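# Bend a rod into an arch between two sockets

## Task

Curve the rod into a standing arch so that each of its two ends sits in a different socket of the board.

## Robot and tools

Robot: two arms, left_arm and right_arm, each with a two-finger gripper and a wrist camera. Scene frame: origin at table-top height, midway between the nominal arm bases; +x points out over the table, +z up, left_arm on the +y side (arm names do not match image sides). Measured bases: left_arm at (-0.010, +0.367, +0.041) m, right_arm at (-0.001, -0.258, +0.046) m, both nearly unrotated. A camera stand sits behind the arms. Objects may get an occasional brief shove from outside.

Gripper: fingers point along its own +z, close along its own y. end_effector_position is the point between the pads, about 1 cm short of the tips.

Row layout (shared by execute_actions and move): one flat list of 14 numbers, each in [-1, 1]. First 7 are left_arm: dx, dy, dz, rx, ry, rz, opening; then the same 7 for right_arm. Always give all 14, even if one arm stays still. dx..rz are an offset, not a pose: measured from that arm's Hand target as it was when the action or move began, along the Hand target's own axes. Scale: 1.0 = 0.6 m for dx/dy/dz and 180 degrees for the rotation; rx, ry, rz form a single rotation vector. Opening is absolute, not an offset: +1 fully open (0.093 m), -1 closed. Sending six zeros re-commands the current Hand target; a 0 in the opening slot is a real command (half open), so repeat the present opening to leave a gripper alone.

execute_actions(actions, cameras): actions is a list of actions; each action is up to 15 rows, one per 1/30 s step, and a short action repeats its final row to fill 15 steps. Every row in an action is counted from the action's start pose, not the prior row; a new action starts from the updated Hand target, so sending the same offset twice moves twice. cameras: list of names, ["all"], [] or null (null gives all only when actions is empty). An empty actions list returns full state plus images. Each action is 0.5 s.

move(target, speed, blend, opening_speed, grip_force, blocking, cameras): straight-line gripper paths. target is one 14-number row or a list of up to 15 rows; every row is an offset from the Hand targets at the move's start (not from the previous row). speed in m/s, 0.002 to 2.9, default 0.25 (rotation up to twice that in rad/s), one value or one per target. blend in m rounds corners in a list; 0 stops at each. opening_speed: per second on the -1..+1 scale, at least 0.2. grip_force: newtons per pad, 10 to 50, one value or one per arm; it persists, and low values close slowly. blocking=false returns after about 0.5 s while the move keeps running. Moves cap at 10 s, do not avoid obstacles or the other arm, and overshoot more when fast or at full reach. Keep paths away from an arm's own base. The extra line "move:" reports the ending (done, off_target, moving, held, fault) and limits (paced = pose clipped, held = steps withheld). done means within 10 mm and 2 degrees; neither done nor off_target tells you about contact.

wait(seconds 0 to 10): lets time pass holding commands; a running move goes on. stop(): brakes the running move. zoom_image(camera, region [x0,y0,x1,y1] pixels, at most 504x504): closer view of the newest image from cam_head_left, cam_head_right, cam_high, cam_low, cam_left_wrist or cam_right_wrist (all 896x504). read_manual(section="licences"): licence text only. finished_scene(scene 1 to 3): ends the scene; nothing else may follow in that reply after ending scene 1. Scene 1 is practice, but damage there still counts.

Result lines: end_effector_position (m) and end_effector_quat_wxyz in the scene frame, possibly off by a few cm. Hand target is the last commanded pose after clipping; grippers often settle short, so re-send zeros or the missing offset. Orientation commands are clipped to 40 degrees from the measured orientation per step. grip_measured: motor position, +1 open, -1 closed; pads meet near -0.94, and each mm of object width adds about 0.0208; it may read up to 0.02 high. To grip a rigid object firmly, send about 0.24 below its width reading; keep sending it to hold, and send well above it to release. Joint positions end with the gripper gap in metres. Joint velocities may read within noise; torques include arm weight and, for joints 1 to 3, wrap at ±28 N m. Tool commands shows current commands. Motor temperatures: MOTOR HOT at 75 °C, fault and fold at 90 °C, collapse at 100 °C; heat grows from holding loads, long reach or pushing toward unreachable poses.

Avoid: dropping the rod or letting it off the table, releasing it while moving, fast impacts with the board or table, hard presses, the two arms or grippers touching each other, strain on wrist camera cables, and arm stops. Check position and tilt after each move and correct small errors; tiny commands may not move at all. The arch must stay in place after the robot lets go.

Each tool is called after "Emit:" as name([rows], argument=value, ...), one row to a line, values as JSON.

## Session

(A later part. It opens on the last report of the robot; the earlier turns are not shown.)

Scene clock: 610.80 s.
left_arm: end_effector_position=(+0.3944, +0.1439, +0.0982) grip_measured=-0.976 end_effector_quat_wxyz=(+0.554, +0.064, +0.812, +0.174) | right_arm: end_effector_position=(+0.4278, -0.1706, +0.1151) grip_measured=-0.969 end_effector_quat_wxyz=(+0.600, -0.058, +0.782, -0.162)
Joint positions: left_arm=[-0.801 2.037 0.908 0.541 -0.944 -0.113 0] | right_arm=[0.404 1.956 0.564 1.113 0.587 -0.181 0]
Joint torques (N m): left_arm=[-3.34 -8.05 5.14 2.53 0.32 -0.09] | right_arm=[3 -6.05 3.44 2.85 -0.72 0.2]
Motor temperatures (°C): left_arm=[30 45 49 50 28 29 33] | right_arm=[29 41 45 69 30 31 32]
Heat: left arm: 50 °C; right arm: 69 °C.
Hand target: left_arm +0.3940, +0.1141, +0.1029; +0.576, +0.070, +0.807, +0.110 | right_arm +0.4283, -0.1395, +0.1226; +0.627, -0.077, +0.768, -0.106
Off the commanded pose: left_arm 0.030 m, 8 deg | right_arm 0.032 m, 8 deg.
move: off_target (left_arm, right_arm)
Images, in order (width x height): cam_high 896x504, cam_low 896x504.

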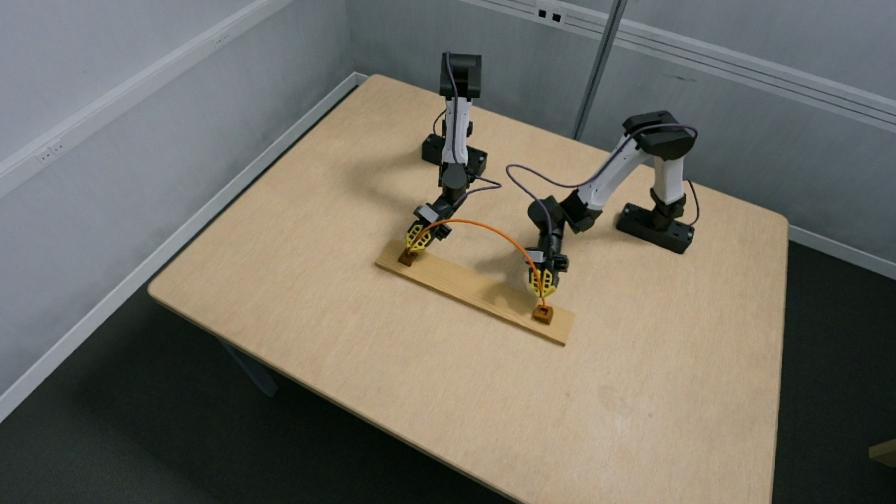

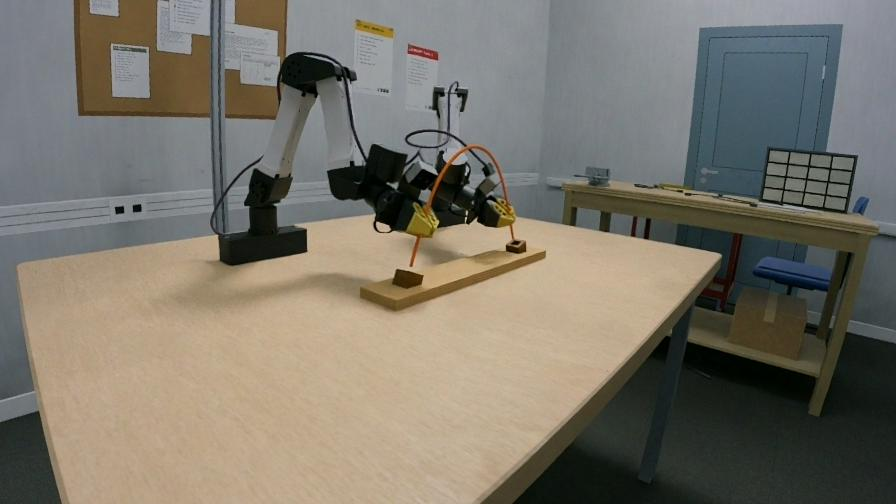

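Emit:
move(target=[0.00084,0.00542,0.01271,0,0,0,-1,0.00599,-0.00353,0.00129,0,0,0,-1], speed=0.03, cameras=["cam_high","cam_low"])

Emit:
zoom_image(camera="cam_high", region=[520, 280, 570, 330])

Emit:
zoom_image(camera="cam_low", region=[490, 215, 550, 265])

Emit:
zoom_image(camera="cam_high", region=[385, 230, 435, 280])

Emit:
zoom_image(camera="cam_low", region=[380, 240, 440, 300])

Scene clock: 636.33 s.
left_arm: end_effector_position=(+0.3969, +0.1457, +0.0965) grip_measured=-0.976 end_effector_quat_wxyz=(+0.557, +0.058, +0.810, +0.173) | right_arm: end_effector_position=(+0.4260, -0.1714, +0.1108) grip_measured=-0.969 end_effector_quat_wxyz=(+0.598, -0.058, +0.782, -0.162)
Joint positions: left_arm=[-0.794 2.049 0.908 0.564 -0.945 -0.114 0] | right_arm=[0.404 1.969 0.556 1.132 0.587 -0.181 0]
Joint torques (N m): left_arm=[-2.06 -8.03 5.45 2.57 0.48 0.09] | right_arm=[2.28 -6.17 3.49 2.81 -0.79 0.17]
Motor temperatures (°C): left_arm=[30 46 48 50 28 29 34] | right_arm=[29 42 44 69 30 31 32]
Heat: left arm: 50 °C; right arm: 69 °C.
Hand target: left_arm +0.4009, +0.1180, +0.1009; +0.576, +0.070, +0.807, +0.110 | right_arm +0.4283, -0.1426, +0.1195; +0.627, -0.077, +0.768, -0.106
Off the commanded pose: left_arm 0.028 m, 8 deg | right_arm 0.030 m, 8 deg.
move: off_target (left_arm, right_arm)
Images, in order (width x height): cam_high 896x504, cam_low 896x504.

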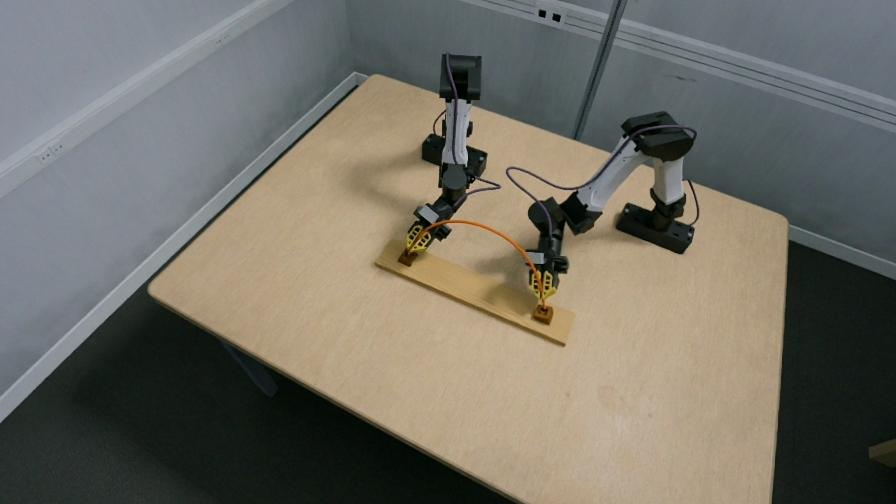

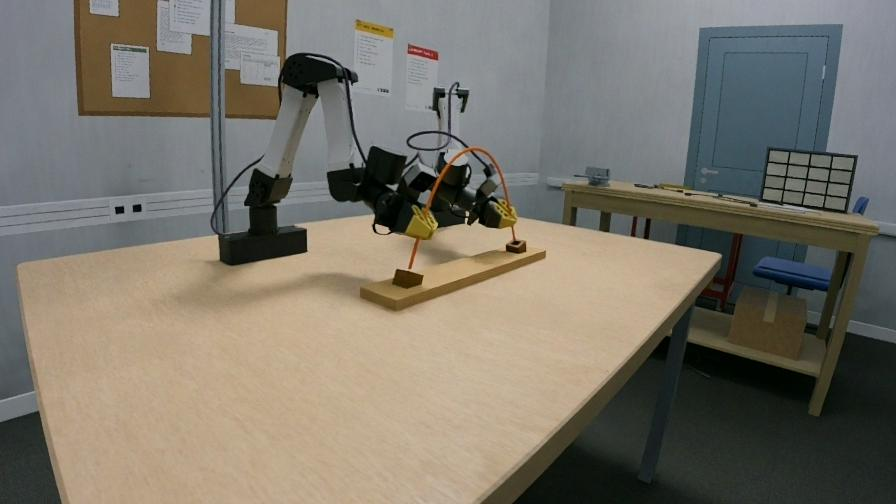

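Scaled by 10.080 from the camera's 896x504 image, which has a finer 1280x720 frame.

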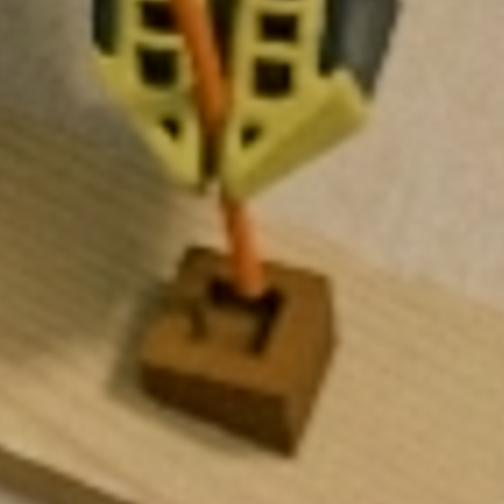

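Scaled by 8.400 from the camera's 896x504 image, which has a finer 1280x720 frame.

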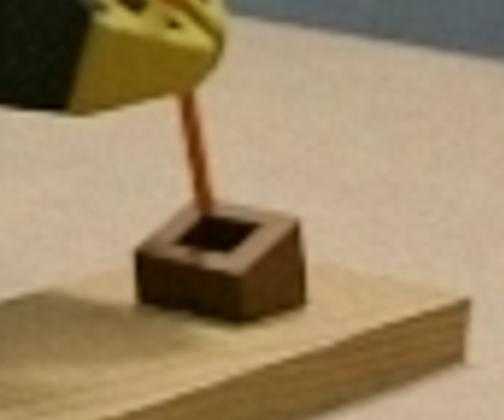

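Scaled by 10.080 from the camera's 896x504 image, which has a finer 1280x720 frame.

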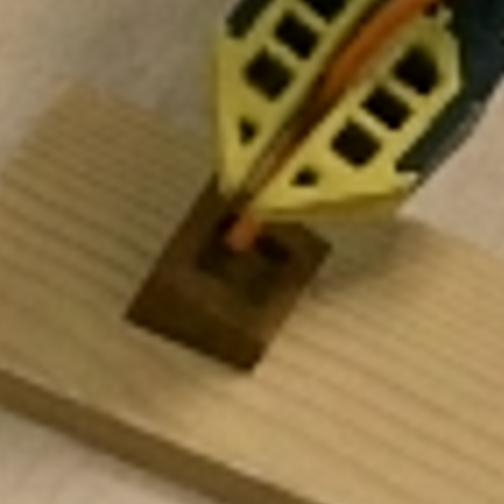

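Scaled by 8.400 from the camera's 896x504 image, which has a finer 1280x720 frame.

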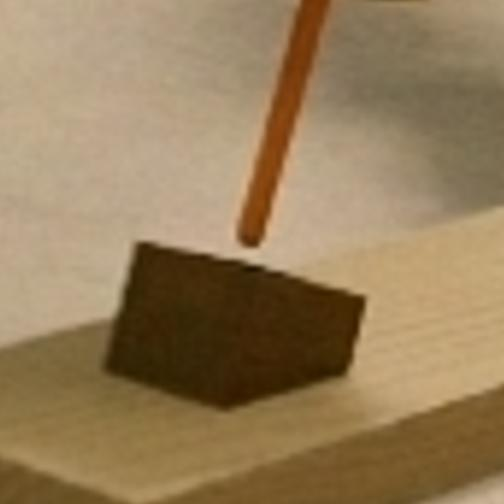

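Emit:
move(target=[0.01676,-0.00045,0.0146,0,0,0,-1,0.01927,0.00516,0.0022,0,0,0,-1], speed=0.03, cameras=["cam_high","cam_low"])

Emit:
zoom_image(camera="cam_high", region=[520, 280, 570, 330])

Emit:
zoom_image(camera="cam_low", region=[490, 215, 550, 265])

Emit:
zoom_image(camera="cam_high", region=[385, 230, 435, 280])

Emit:
zoom_image(camera="cam_low", region=[380, 240, 440, 300])

Scene clock: 648.83 s.
left_arm: end_effector_position=(+0.4019, +0.1471, +0.0847) grip_measured=-0.976 end_effector_quat_wxyz=(+0.558, +0.057, +0.811, +0.169) | right_arm: end_effector_position=(+0.4250, -0.1719, +0.0984) grip_measured=-0.969 end_effector_quat_wxyz=(+0.597, -0.059, +0.783, -0.163)
Joint positions: left_arm=[-0.781 2.094 0.908 0.621 -0.929 -0.105 0] | right_arm=[0.404 2.026 0.55 1.192 0.587 -0.181 0]
Joint torques (N m): left_arm=[-1.85 -8.14 5.15 2.52 0.48 0.13] | right_arm=[2.4 -6.27 3.28 2.82 -0.78 0.18]
Motor temperatures (°C): left_arm=[30 45 48 51 28 29 34] | right_arm=[29 41 43 71 31 31 32]
Heat: left arm: 51 °C; right arm: 71 °C.
Hand target: left_arm +0.4059, +0.1210, +0.0889; +0.576, +0.071, +0.807, +0.110 | right_arm +0.4273, -0.1425, +0.1076; +0.627, -0.077, +0.768, -0.106
Off the commanded pose: left_arm 0.027 m, 7 deg | right_arm 0.031 m, 8 deg.
move: off_target (left_arm, right_arm)
Images, in order (width x height): cam_high 896x504, cam_low 896x504.

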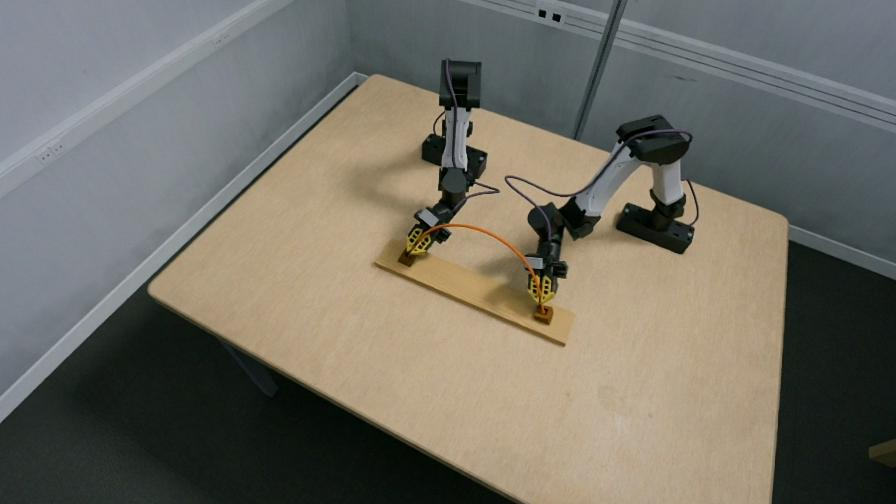

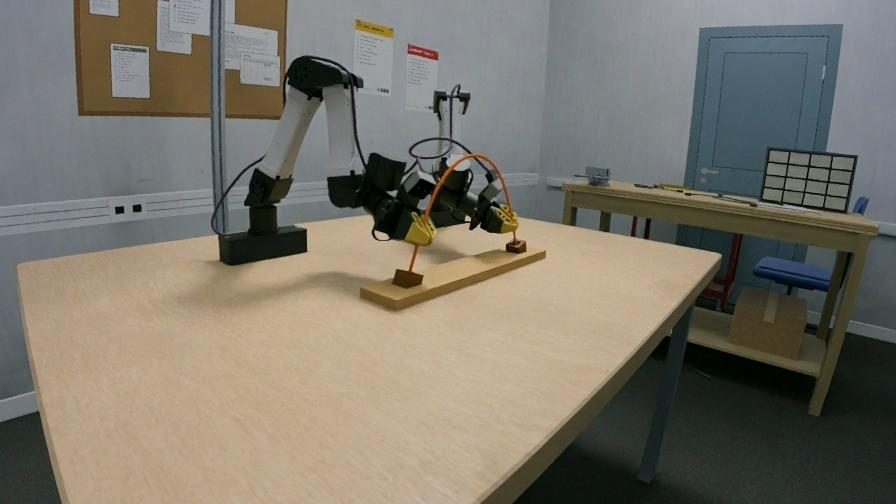

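Scaled by 10.080 from the camera's 896x504 image, which has a finer 1280x720 frame.

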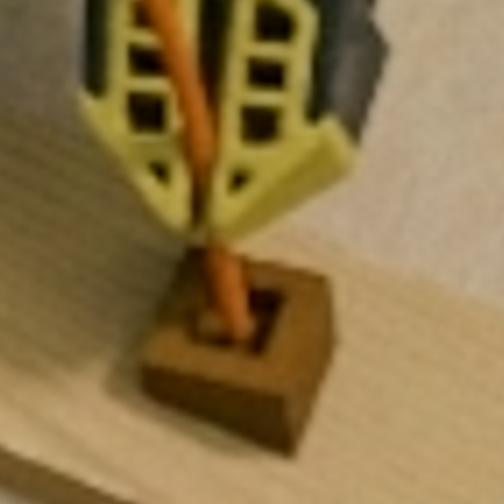

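Scaled by 8.400 from the camera's 896x504 image, which has a finer 1280x720 frame.

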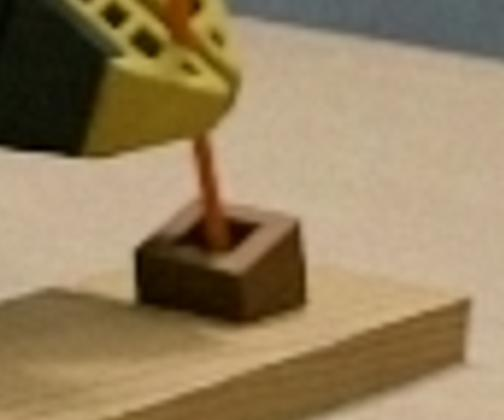

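Scaled by 10.080 from the camera's 896x504 image, which has a finer 1280x720 frame.

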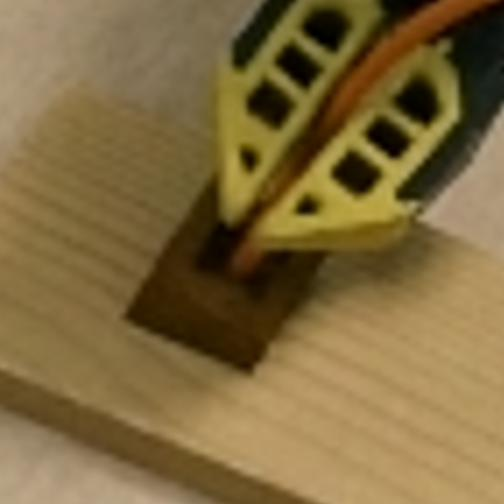

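Scaled by 8.400 from the camera's 896x504 image, which has a finer 1280x720 frame.

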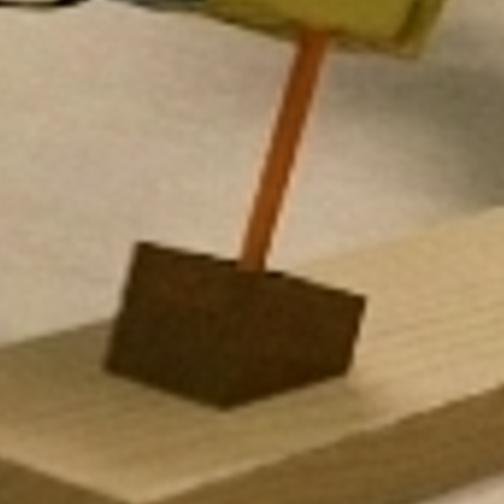

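Emit:
move(target=[0.01968,0.0005,0.0068,0,0,0,-1,0.0204,-0.00045,0.0042,0,0,0,-1], speed=0.03, cameras=["cam_high","cam_low"])

Emit:
zoom_image(camera="cam_high", region=[520, 280, 570, 330])

Emit:
zoom_image(camera="cam_low", region=[490, 215, 550, 265])

Emit:
zoom_image(camera="cam_high", region=[385, 230, 435, 280])

Emit:
zoom_image(camera="cam_low", region=[380, 240, 440, 300])

Scene clock: 660.97 s.
left_arm: end_effector_position=(+0.4048, +0.1464, +0.0806) grip_measured=-0.976 end_effector_quat_wxyz=(+0.569, +0.048, +0.805, +0.161) | right_arm: end_effector_position=(+0.4268, -0.1711, +0.0961) grip_measured=-0.969 end_effector_quat_wxyz=(+0.613, -0.051, +0.773, -0.157)
Joint positions: left_arm=[-0.777 2.127 0.902 0.702 -0.927 -0.096 0] | right_arm=[0.404 2.083 0.55 1.291 0.587 -0.182 0]
Joint torques (N m): left_arm=[-1.54 -7.73 4.45 2.35 0.53 0.09] | right_arm=[1.54 -5.89 2.78 2.54 -0.89 0.16]
Motor temperatures (°C): left_arm=[30 45 48 53 28 29 34] | right_arm=[29 42 43 75 31 31 32]
Heat: left arm: 53 °C; right arm: 75 °C. Fold the right arm in close to its base, or ease its load, before you think long.
Hand target: left_arm +0.4059, +0.1246, +0.0768; +0.576, +0.071, +0.807, +0.110 | right_arm +0.4273, -0.1460, +0.0955; +0.627, -0.077, +0.768, -0.106
Off the commanded pose: left_arm 0.022 m, 6 deg | right_arm 0.025 m, 7 deg.
MOTOR HOT: joint 4 (wrist pitch) of the right arm reports 75 °C; the controller's stop level is 90 °C. To cool a motor, set the load down, stop pushing, or move to a pose that needs little force.
move: off_target (left_arm, right_arm)
Images, in order (width x height): cam_high 896x504, cam_low 896x504.

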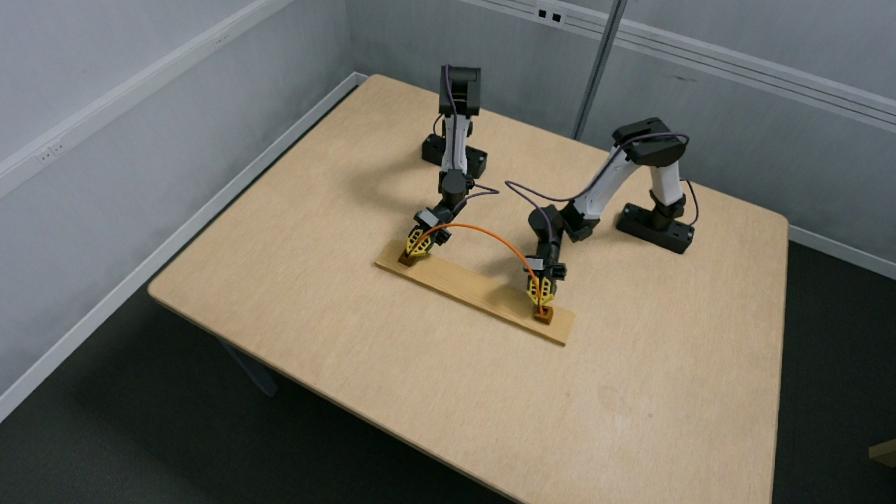

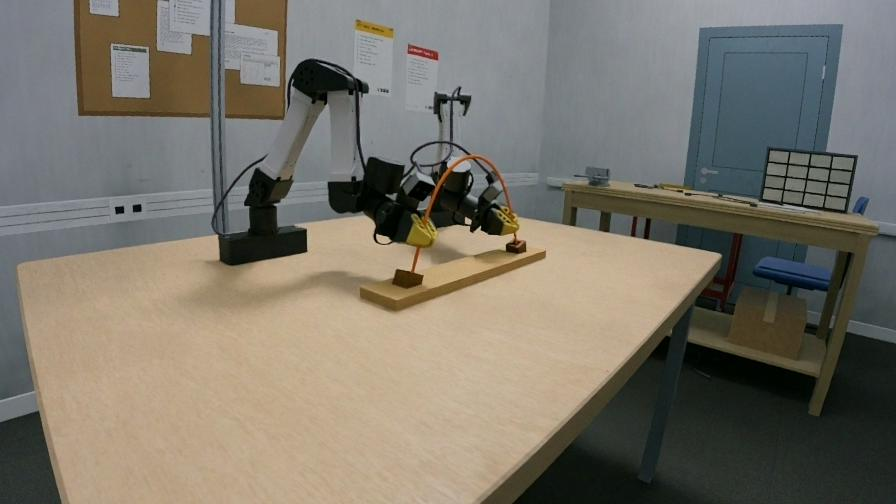

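Scaled by 10.080 from the camera's 896x504 image, which has a finer 1280x720 frame.

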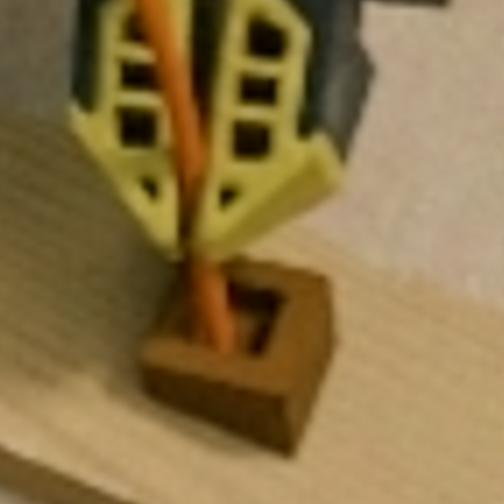

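Scaled by 8.400 from the camera's 896x504 image, which has a finer 1280x720 frame.

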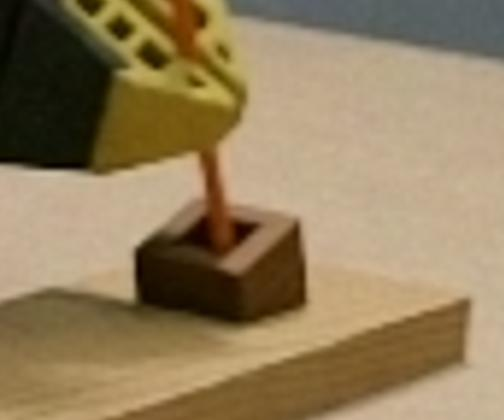

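Scaled by 10.080 from the camera's 896x504 image, which has a finer 1280x720 frame.

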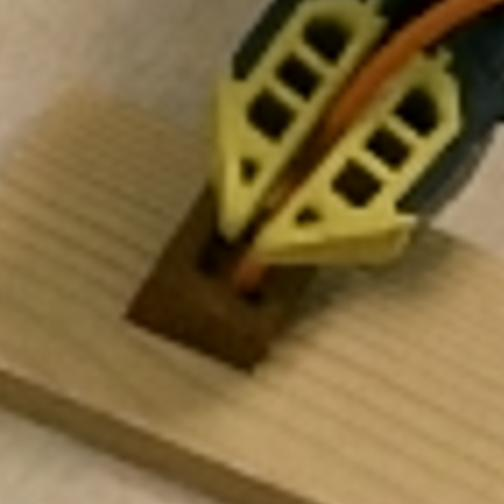

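Scaled by 8.400 from the camera's 896x504 image, which has a finer 1280x720 frame.

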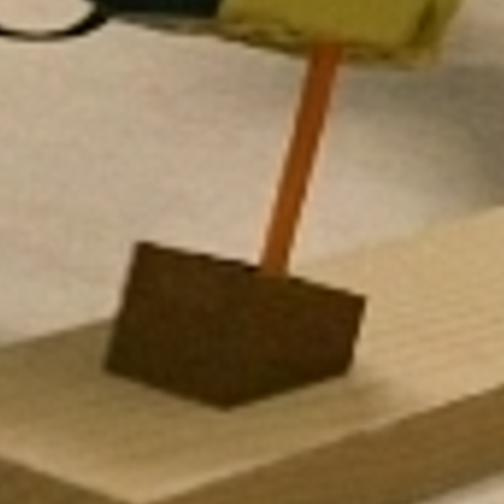

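Emit:
wait(seconds=0, cameras=["cam_left_wrist","cam_right_wrist"])

Scene clock: 685.47 s.
left_arm: end_effector_position=(+0.4048, +0.1464, +0.0806) grip_measured=-0.976 end_effector_quat_wxyz=(+0.569, +0.048, +0.805, +0.161) | right_arm: end_effector_position=(+0.4268, -0.1710, +0.0961) grip_measured=-0.969 end_effector_quat_wxyz=(+0.613, -0.051, +0.772, -0.157)
Joint positions: left_arm=[-0.777 2.127 0.902 0.702 -0.927 -0.096 0] | right_arm=[0.404 2.083 0.55 1.292 0.587 -0.182 0]
Joint torques (N m): left_arm=[-1.55 -7.76 4.4 2.34 0.53 0.09] | right_arm=[1.54 -5.9 2.78 2.54 -0.89 0.16]
Motor temperatures (°C): left_arm=[30 47 47 50 28 29 34] | right_arm=[28 42 42 70 31 31 32]
Heat: left arm: 50 °C; right arm: 70 °C.
Hand target: left_arm +0.4059, +0.1245, +0.0769; +0.576, +0.071, +0.807, +0.110 | right_arm +0.4274, -0.1460, +0.0956; +0.627, -0.077, +0.768, -0.106
Tool commands: left_gripper/opening=-1.0 right_gripper/opening=-1.0
Off the commanded pose: left_arm 0.022 m, 6 deg | right_arm 0.025 m, 7 deg.
MOTOR HOT: cleared for the motors of the right arm.
Images, in order (width x height): cam_left_wrist 896x504, cam_right_wrist 896x504.

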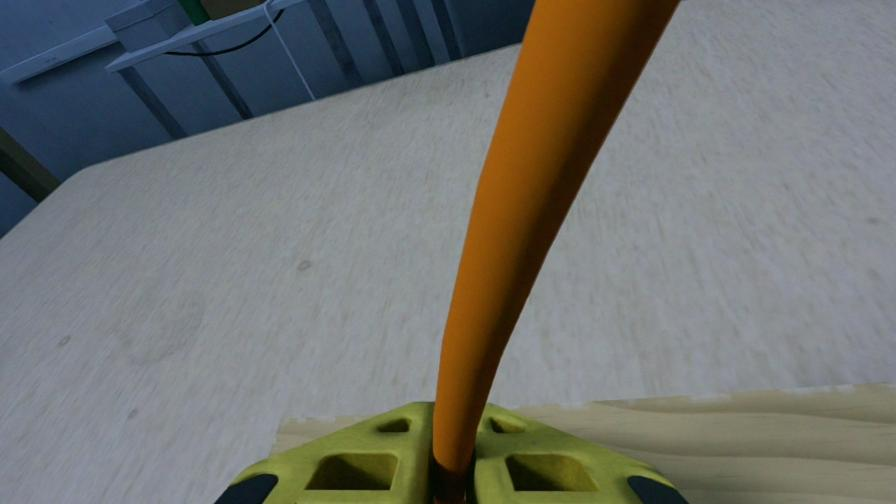

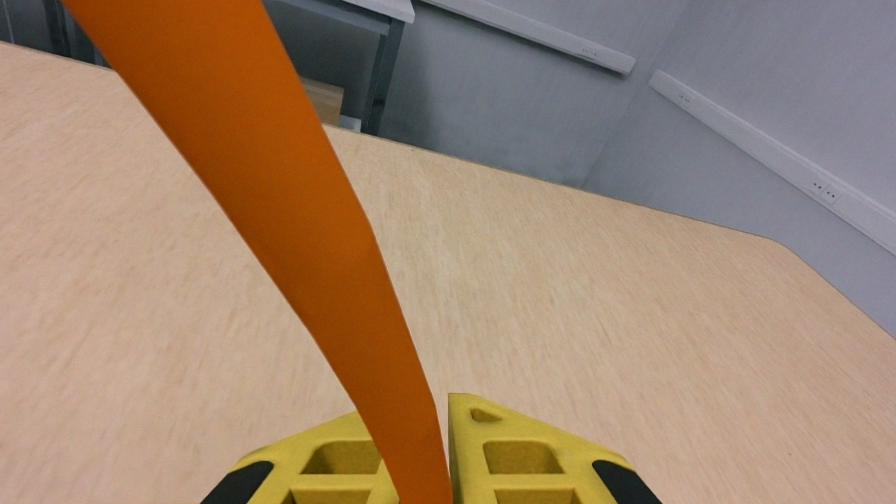

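Emit:
wait(seconds=0, cameras=["all"])

Emit:
zoom_image(camera="cam_low", region=[500, 225, 530, 255])

Emit:
zoom_image(camera="cam_high", region=[395, 245, 425, 275])

Scene clock: 689.80 s.
left_arm: end_effector_position=(+0.4048, +0.1464, +0.0806) grip_measured=-0.976 end_effector_quat_wxyz=(+0.569, +0.048, +0.805, +0.161) | right_arm: end_effector_position=(+0.4268, -0.1710, +0.0961) grip_measured=-0.969 end_effector_quat_wxyz=(+0.613, -0.051, +0.772, -0.157)
Joint positions: left_arm=[-0.777 2.127 0.902 0.702 -0.927 -0.096 0] | right_arm=[0.404 2.083 0.55 1.292 0.587 -0.182 0]
Joint torques (N m): left_arm=[-1.55 -7.75 4.4 2.34 0.53 0.09] | right_arm=[1.52 -5.89 2.8 2.54 -0.89 0.16]
Motor temperatures (°C): left_arm=[30 47 47 50 28 29 34] | right_arm=[28 42 42 70 31 31 32]
Heat: left arm: 50 °C; right arm: 70 °C.
Hand target: left_arm +0.4059, +0.1245, +0.0769; +0.576, +0.071, +0.807, +0.110 | right_arm +0.4274, -0.1460, +0.0956; +0.627, -0.077, +0.768, -0.106
Tool commands: left_gripper/opening=-1.0 right_gripper/opening=-1.0
Off the commanded pose: left_arm 0.022 m, 6 deg | right_arm 0.025 m, 7 deg.

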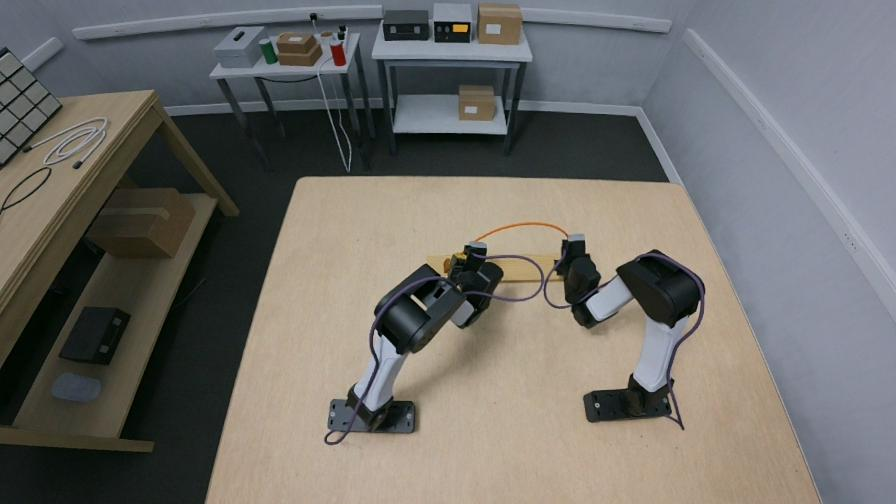

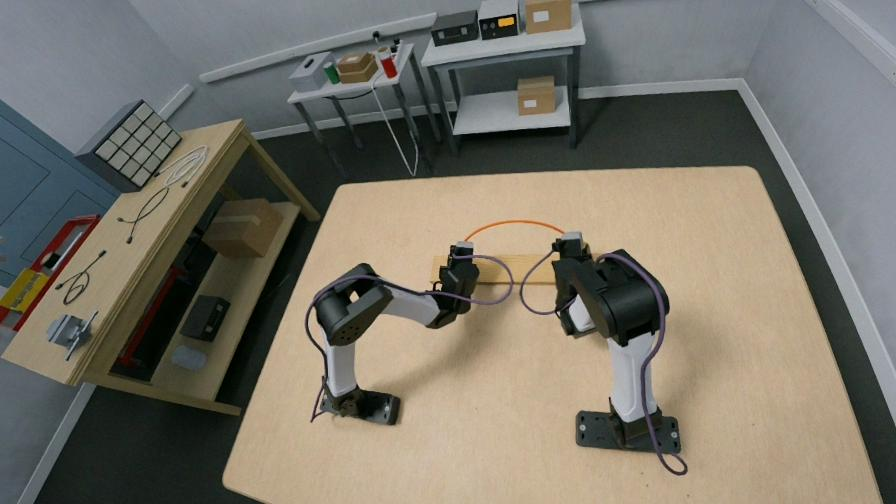

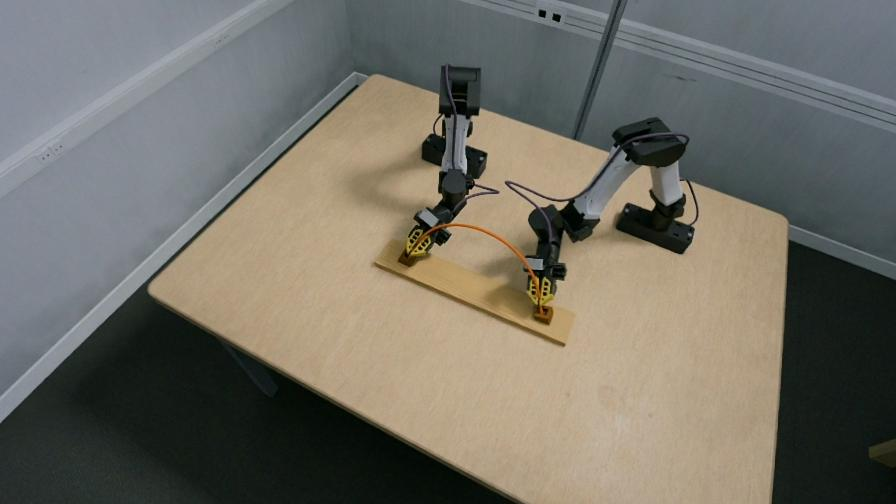

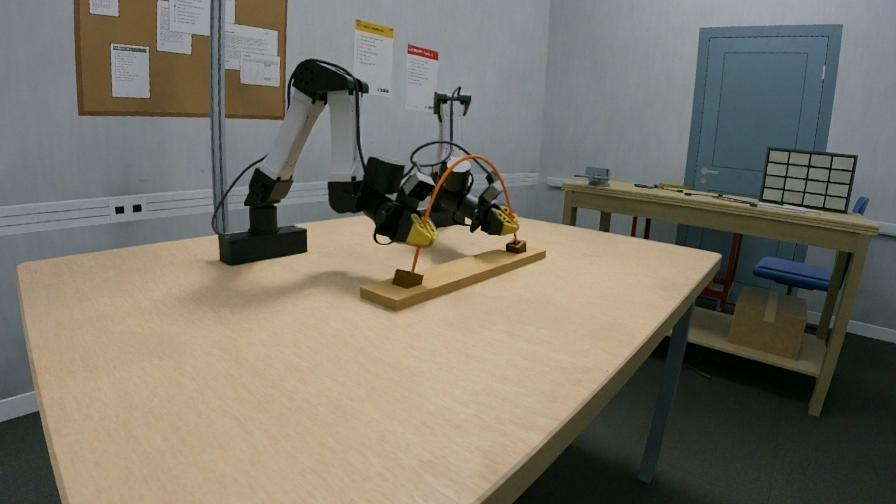

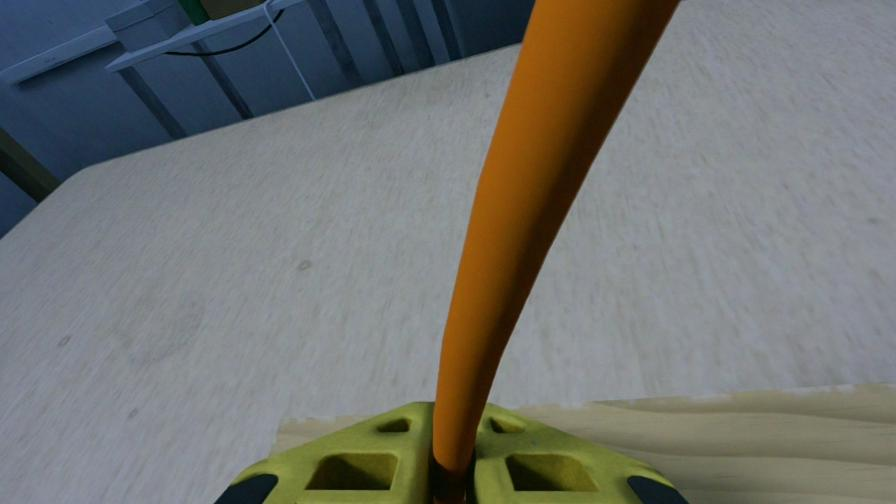

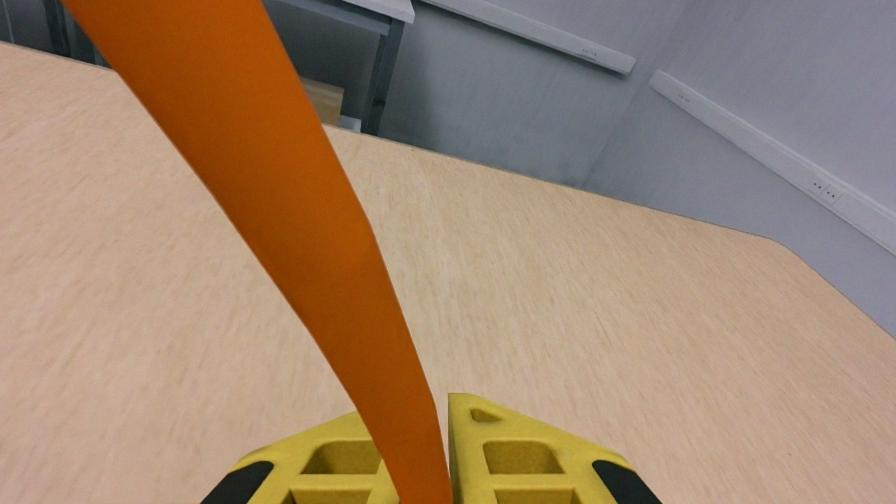

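Scaled by 16.800 from the camera's 896x504 image, which has a finer 1280x720 frame.

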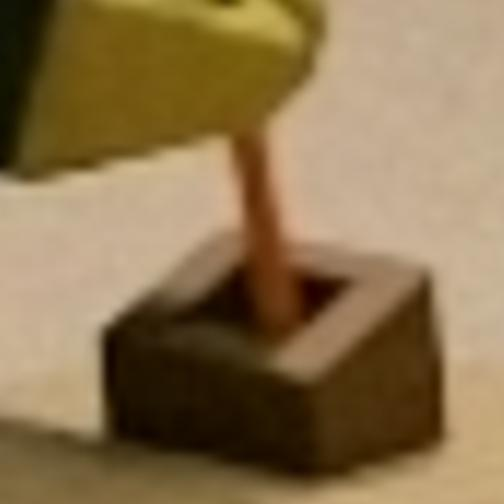

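Scaled by 16.800 from the camera's 896x504 image, which has a finer 1280x720 frame.

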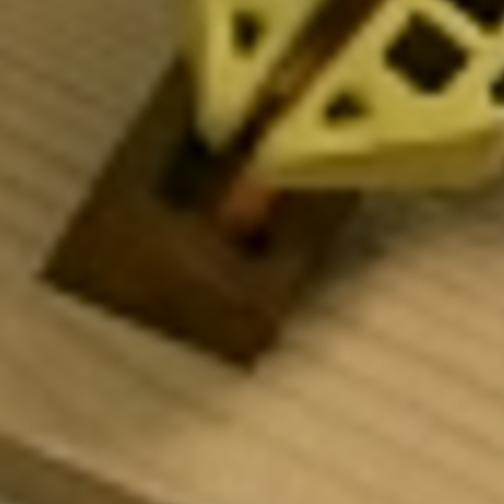

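Emit:
move(target=[0.00842,0.0121,-0.00397,0,0,0,-1,0.00785,-0.0121,-0.005,0,0,0,-1], speed=0.03, cameras=["cam_high","cam_low"])

Emit:
zoom_image(camera="cam_low", region=[500, 225, 530, 255])

Emit:
zoom_image(camera="cam_high", region=[395, 245, 425, 275])

Emit:
zoom_image(camera="cam_low", region=[380, 240, 440, 300])

Scene clock: 706.47 s.
left_arm: end_effector_position=(+0.4031, +0.1484, +0.0802) grip_measured=-0.976 end_effector_quat_wxyz=(+0.577, +0.047, +0.801, +0.149) | right_arm: end_effector_position=(+0.4231, -0.1706, +0.0961) grip_measured=-0.969 end_effector_quat_wxyz=(+0.618, -0.057, +0.769, -0.149)
Joint positions: left_arm=[-0.772 2.127 0.868 0.769 -0.909 -0.086 0] | right_arm=[0.401 2.087 0.527 1.333 0.563 -0.189 0]
Joint torques (N m): left_arm=[-1.11 -8.23 3.79 2.1 0.47 0.06] | right_arm=[0.16 -5.81 2.44 2.43 -0.87 0.23]
Motor temperatures (°C): left_arm=[30 47 47 50 28 29 34] | right_arm=[28 42 42 69 31 31 32]
Heat: left arm: 50 °C; right arm: 69 °C.
Hand target: left_arm +0.4020, +0.1326, +0.0749; +0.576, +0.070, +0.807, +0.110 | right_arm +0.4234, -0.1540, +0.0936; +0.627, -0.077, +0.768, -0.106
Off the commanded pose: left_arm 0.017 m, 5 deg | right_arm 0.017 m, 6 deg.
move: off_target (left_arm, right_arm)
Images, in order (width x height): cam_high 896x504, cam_low 896x504.

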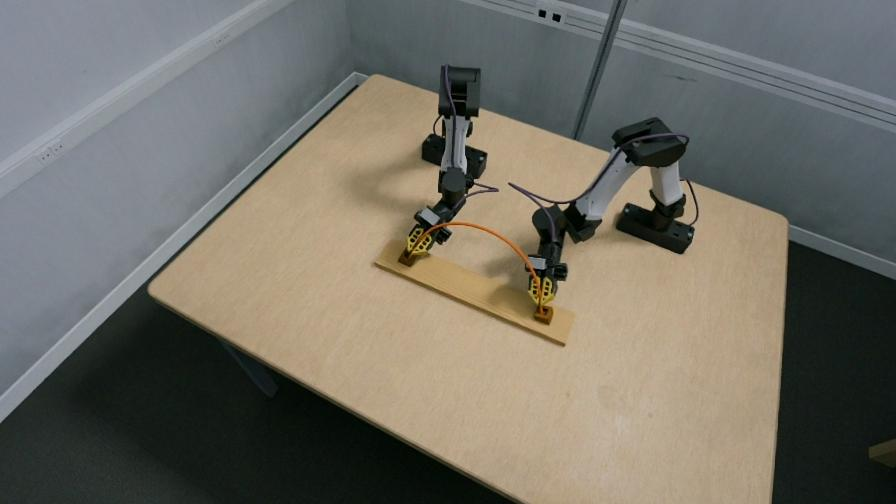

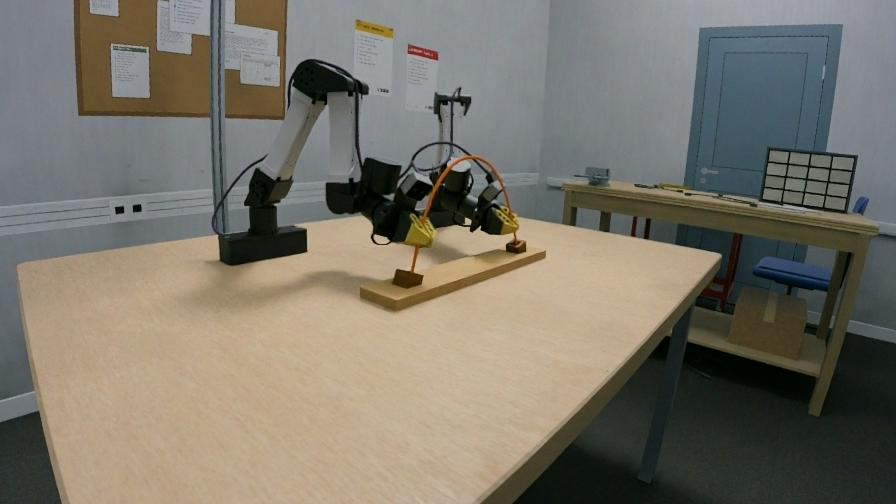

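Scaled by 16.800 from the camera's 896x504 image, which has a finer 1280x720 frame.

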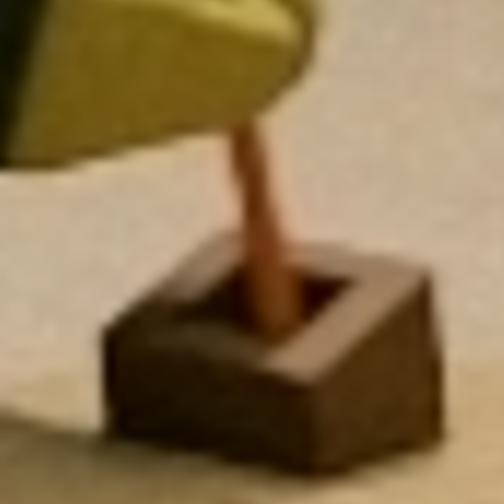

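Scaled by 16.800 from the camera's 896x504 image, which has a finer 1280x720 frame.

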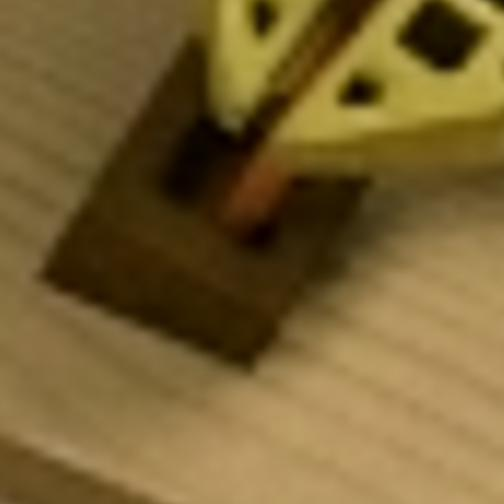

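Scaled by 8.400 from the camera's 896x504 image, which has a finer 1280x720 frame.

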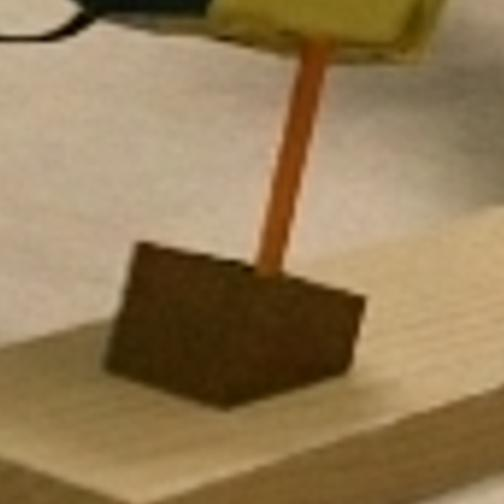

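Emit:
move(target=[0,0.018,0,0,0,0,-1,0,-0.018,0,0,0,0,-1], speed=0.03, cameras=["cam_low"])

Emit:
zoom_image(camera="cam_low", region=[380, 140, 540, 300])

Scene clock: 712.20 s.
left_arm: end_effector_position=(+0.4031, +0.1503, +0.0794) grip_measured=-0.976 end_effector_quat_wxyz=(+0.583, +0.052, +0.799, +0.137) | right_arm: end_effector_position=(+0.4235, -0.1722, +0.0964) grip_measured=-0.969 end_effector_quat_wxyz=(+0.623, -0.069, +0.768, -0.135)
Joint positions: left_arm=[-0.762 2.127 0.84 0.828 -0.876 -0.066 0] | right_arm=[0.376 2.087 0.512 1.359 0.503 -0.198 0]
Joint torques (N m): left_arm=[-0.05 -9.8 3.29 1.78 0.39 0.01] | right_arm=[-0.76 -6.86 2.13 2.32 -0.61 0.18]
Motor temperatures (°C): left_arm=[30 48 46 49 28 29 34] | right_arm=[28 42 41 69 31 31 32]
Heat: left arm: 49 °C; right arm: 69 °C.
Hand target: left_arm +0.4018, +0.1430, +0.0776; +0.576, +0.070, +0.807, +0.110 | right_arm +0.4232, -0.1644, +0.0964; +0.627, -0.077, +0.768, -0.106
Off the commanded pose: left_arm 0.008 m, 4 deg | right_arm 0.008 m, 4 deg.
move: off_target (left_arm, right_arm)
Images, in order (width x height): cam_low 896x504.

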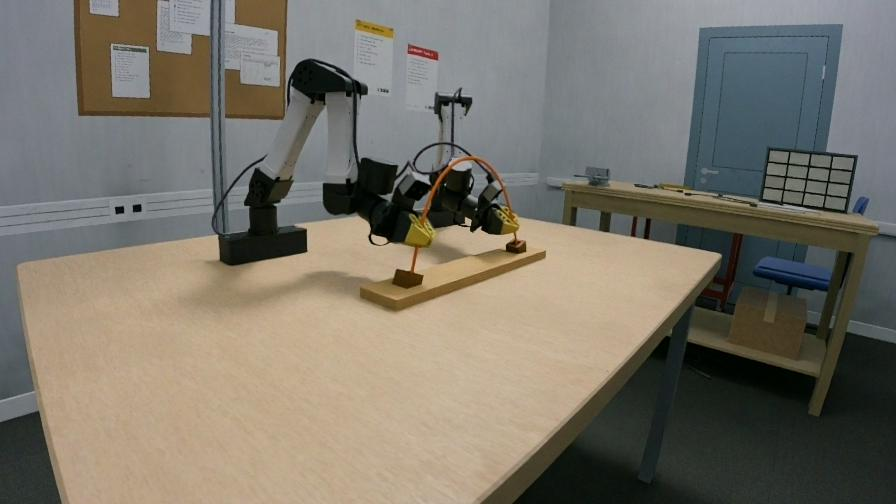

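Scaled by 3.150 from the camera's 896x504 image, which has a finer 1280x720 frame.

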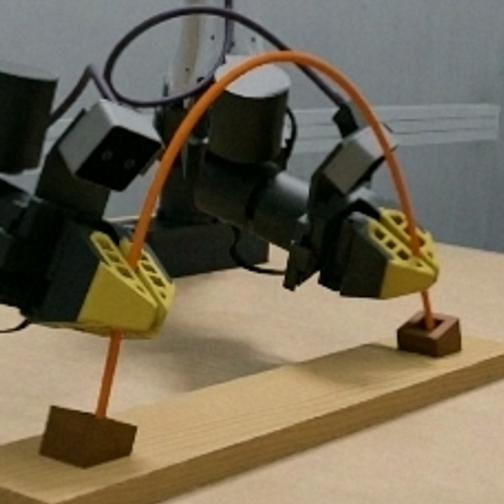

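Emit:
move(target=[0,0.006,0,0,0,0,-0.5,0,-0.006,0,0,0,0,-0.5], speed=0.02, opening_speed=0.2, cameras=["cam_low","cam_high"])

Emit:
zoom_image(camera="cam_low", region=[380, 140, 540, 300])

Emit:
zoom_image(camera="cam_high", region=[385, 210, 565, 340])

Scene clock: 719.00 s.
left_arm: end_effector_position=(+0.4036, +0.1533, +0.0743) grip_measured=-0.501 end_effector_quat_wxyz=(+0.574, +0.064, +0.806, +0.129) | right_arm: end_effector_position=(+0.4244, -0.1729, +0.0956) grip_measured=-0.502 end_effector_quat_wxyz=(+0.624, -0.075, +0.768, -0.124)
Joint positions: left_arm=[-0.744 2.119 0.824 0.822 -0.83 -0.062 0.021] | right_arm=[0.359 2.087 0.506 1.366 0.46 -0.197 0.021]
Joint torques (N m): left_arm=[-0.9 -9.81 3.69 1.92 0.03 0.03] | right_arm=[-0.34 -7.23 2.25 2.28 -0.31 0.15]
Motor temperatures (°C): left_arm=[30 49 46 49 28 29 33] | right_arm=[28 42 41 69 31 31 32]
Heat: left arm: 49 °C; right arm: 69 °C.
Hand target: left_arm +0.4018, +0.1465, +0.0787; +0.576, +0.070, +0.807, +0.110 | right_arm +0.4232, -0.1680, +0.0973; +0.627, -0.077, +0.768, -0.106
Off the commanded pose: left_arm 0.008 m, 2 deg | right_arm 0.006 m, 2 deg.
move: done
Images, in order (width x height): cam_high 896x504, cam_low 896x504.

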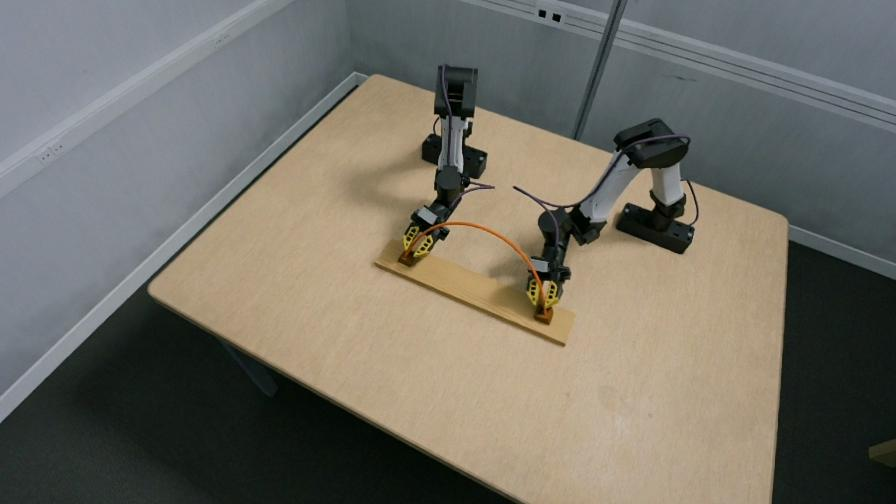

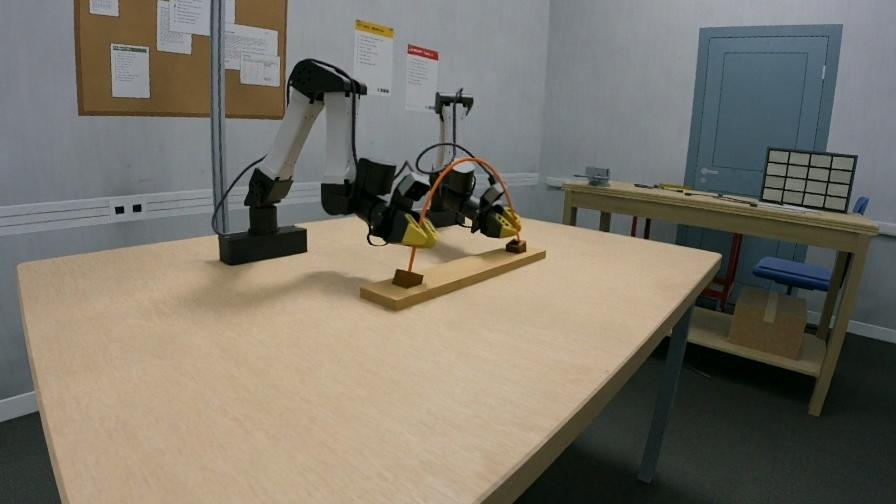

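Scaled by 3.150 from the camera's 896x504 image, which has a finer 1280x720 frame.

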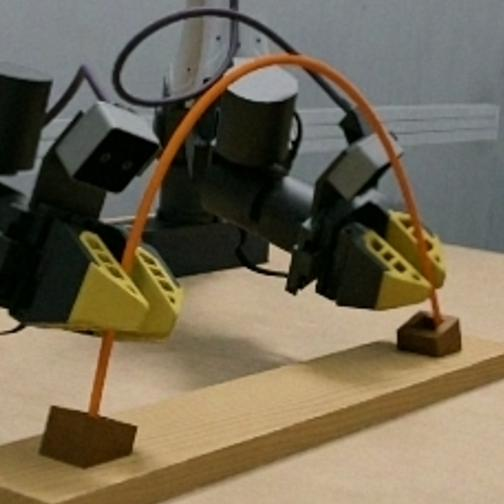

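Scaled by 2.800 from the camera's 896x504 image, which has a finer 1280x720 frame.

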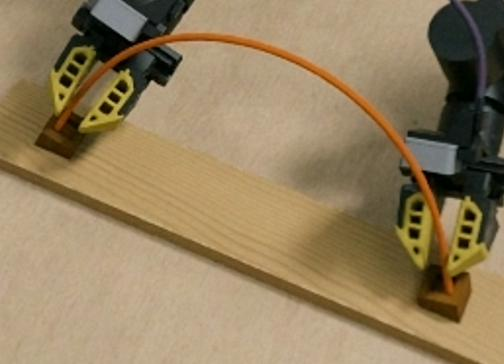

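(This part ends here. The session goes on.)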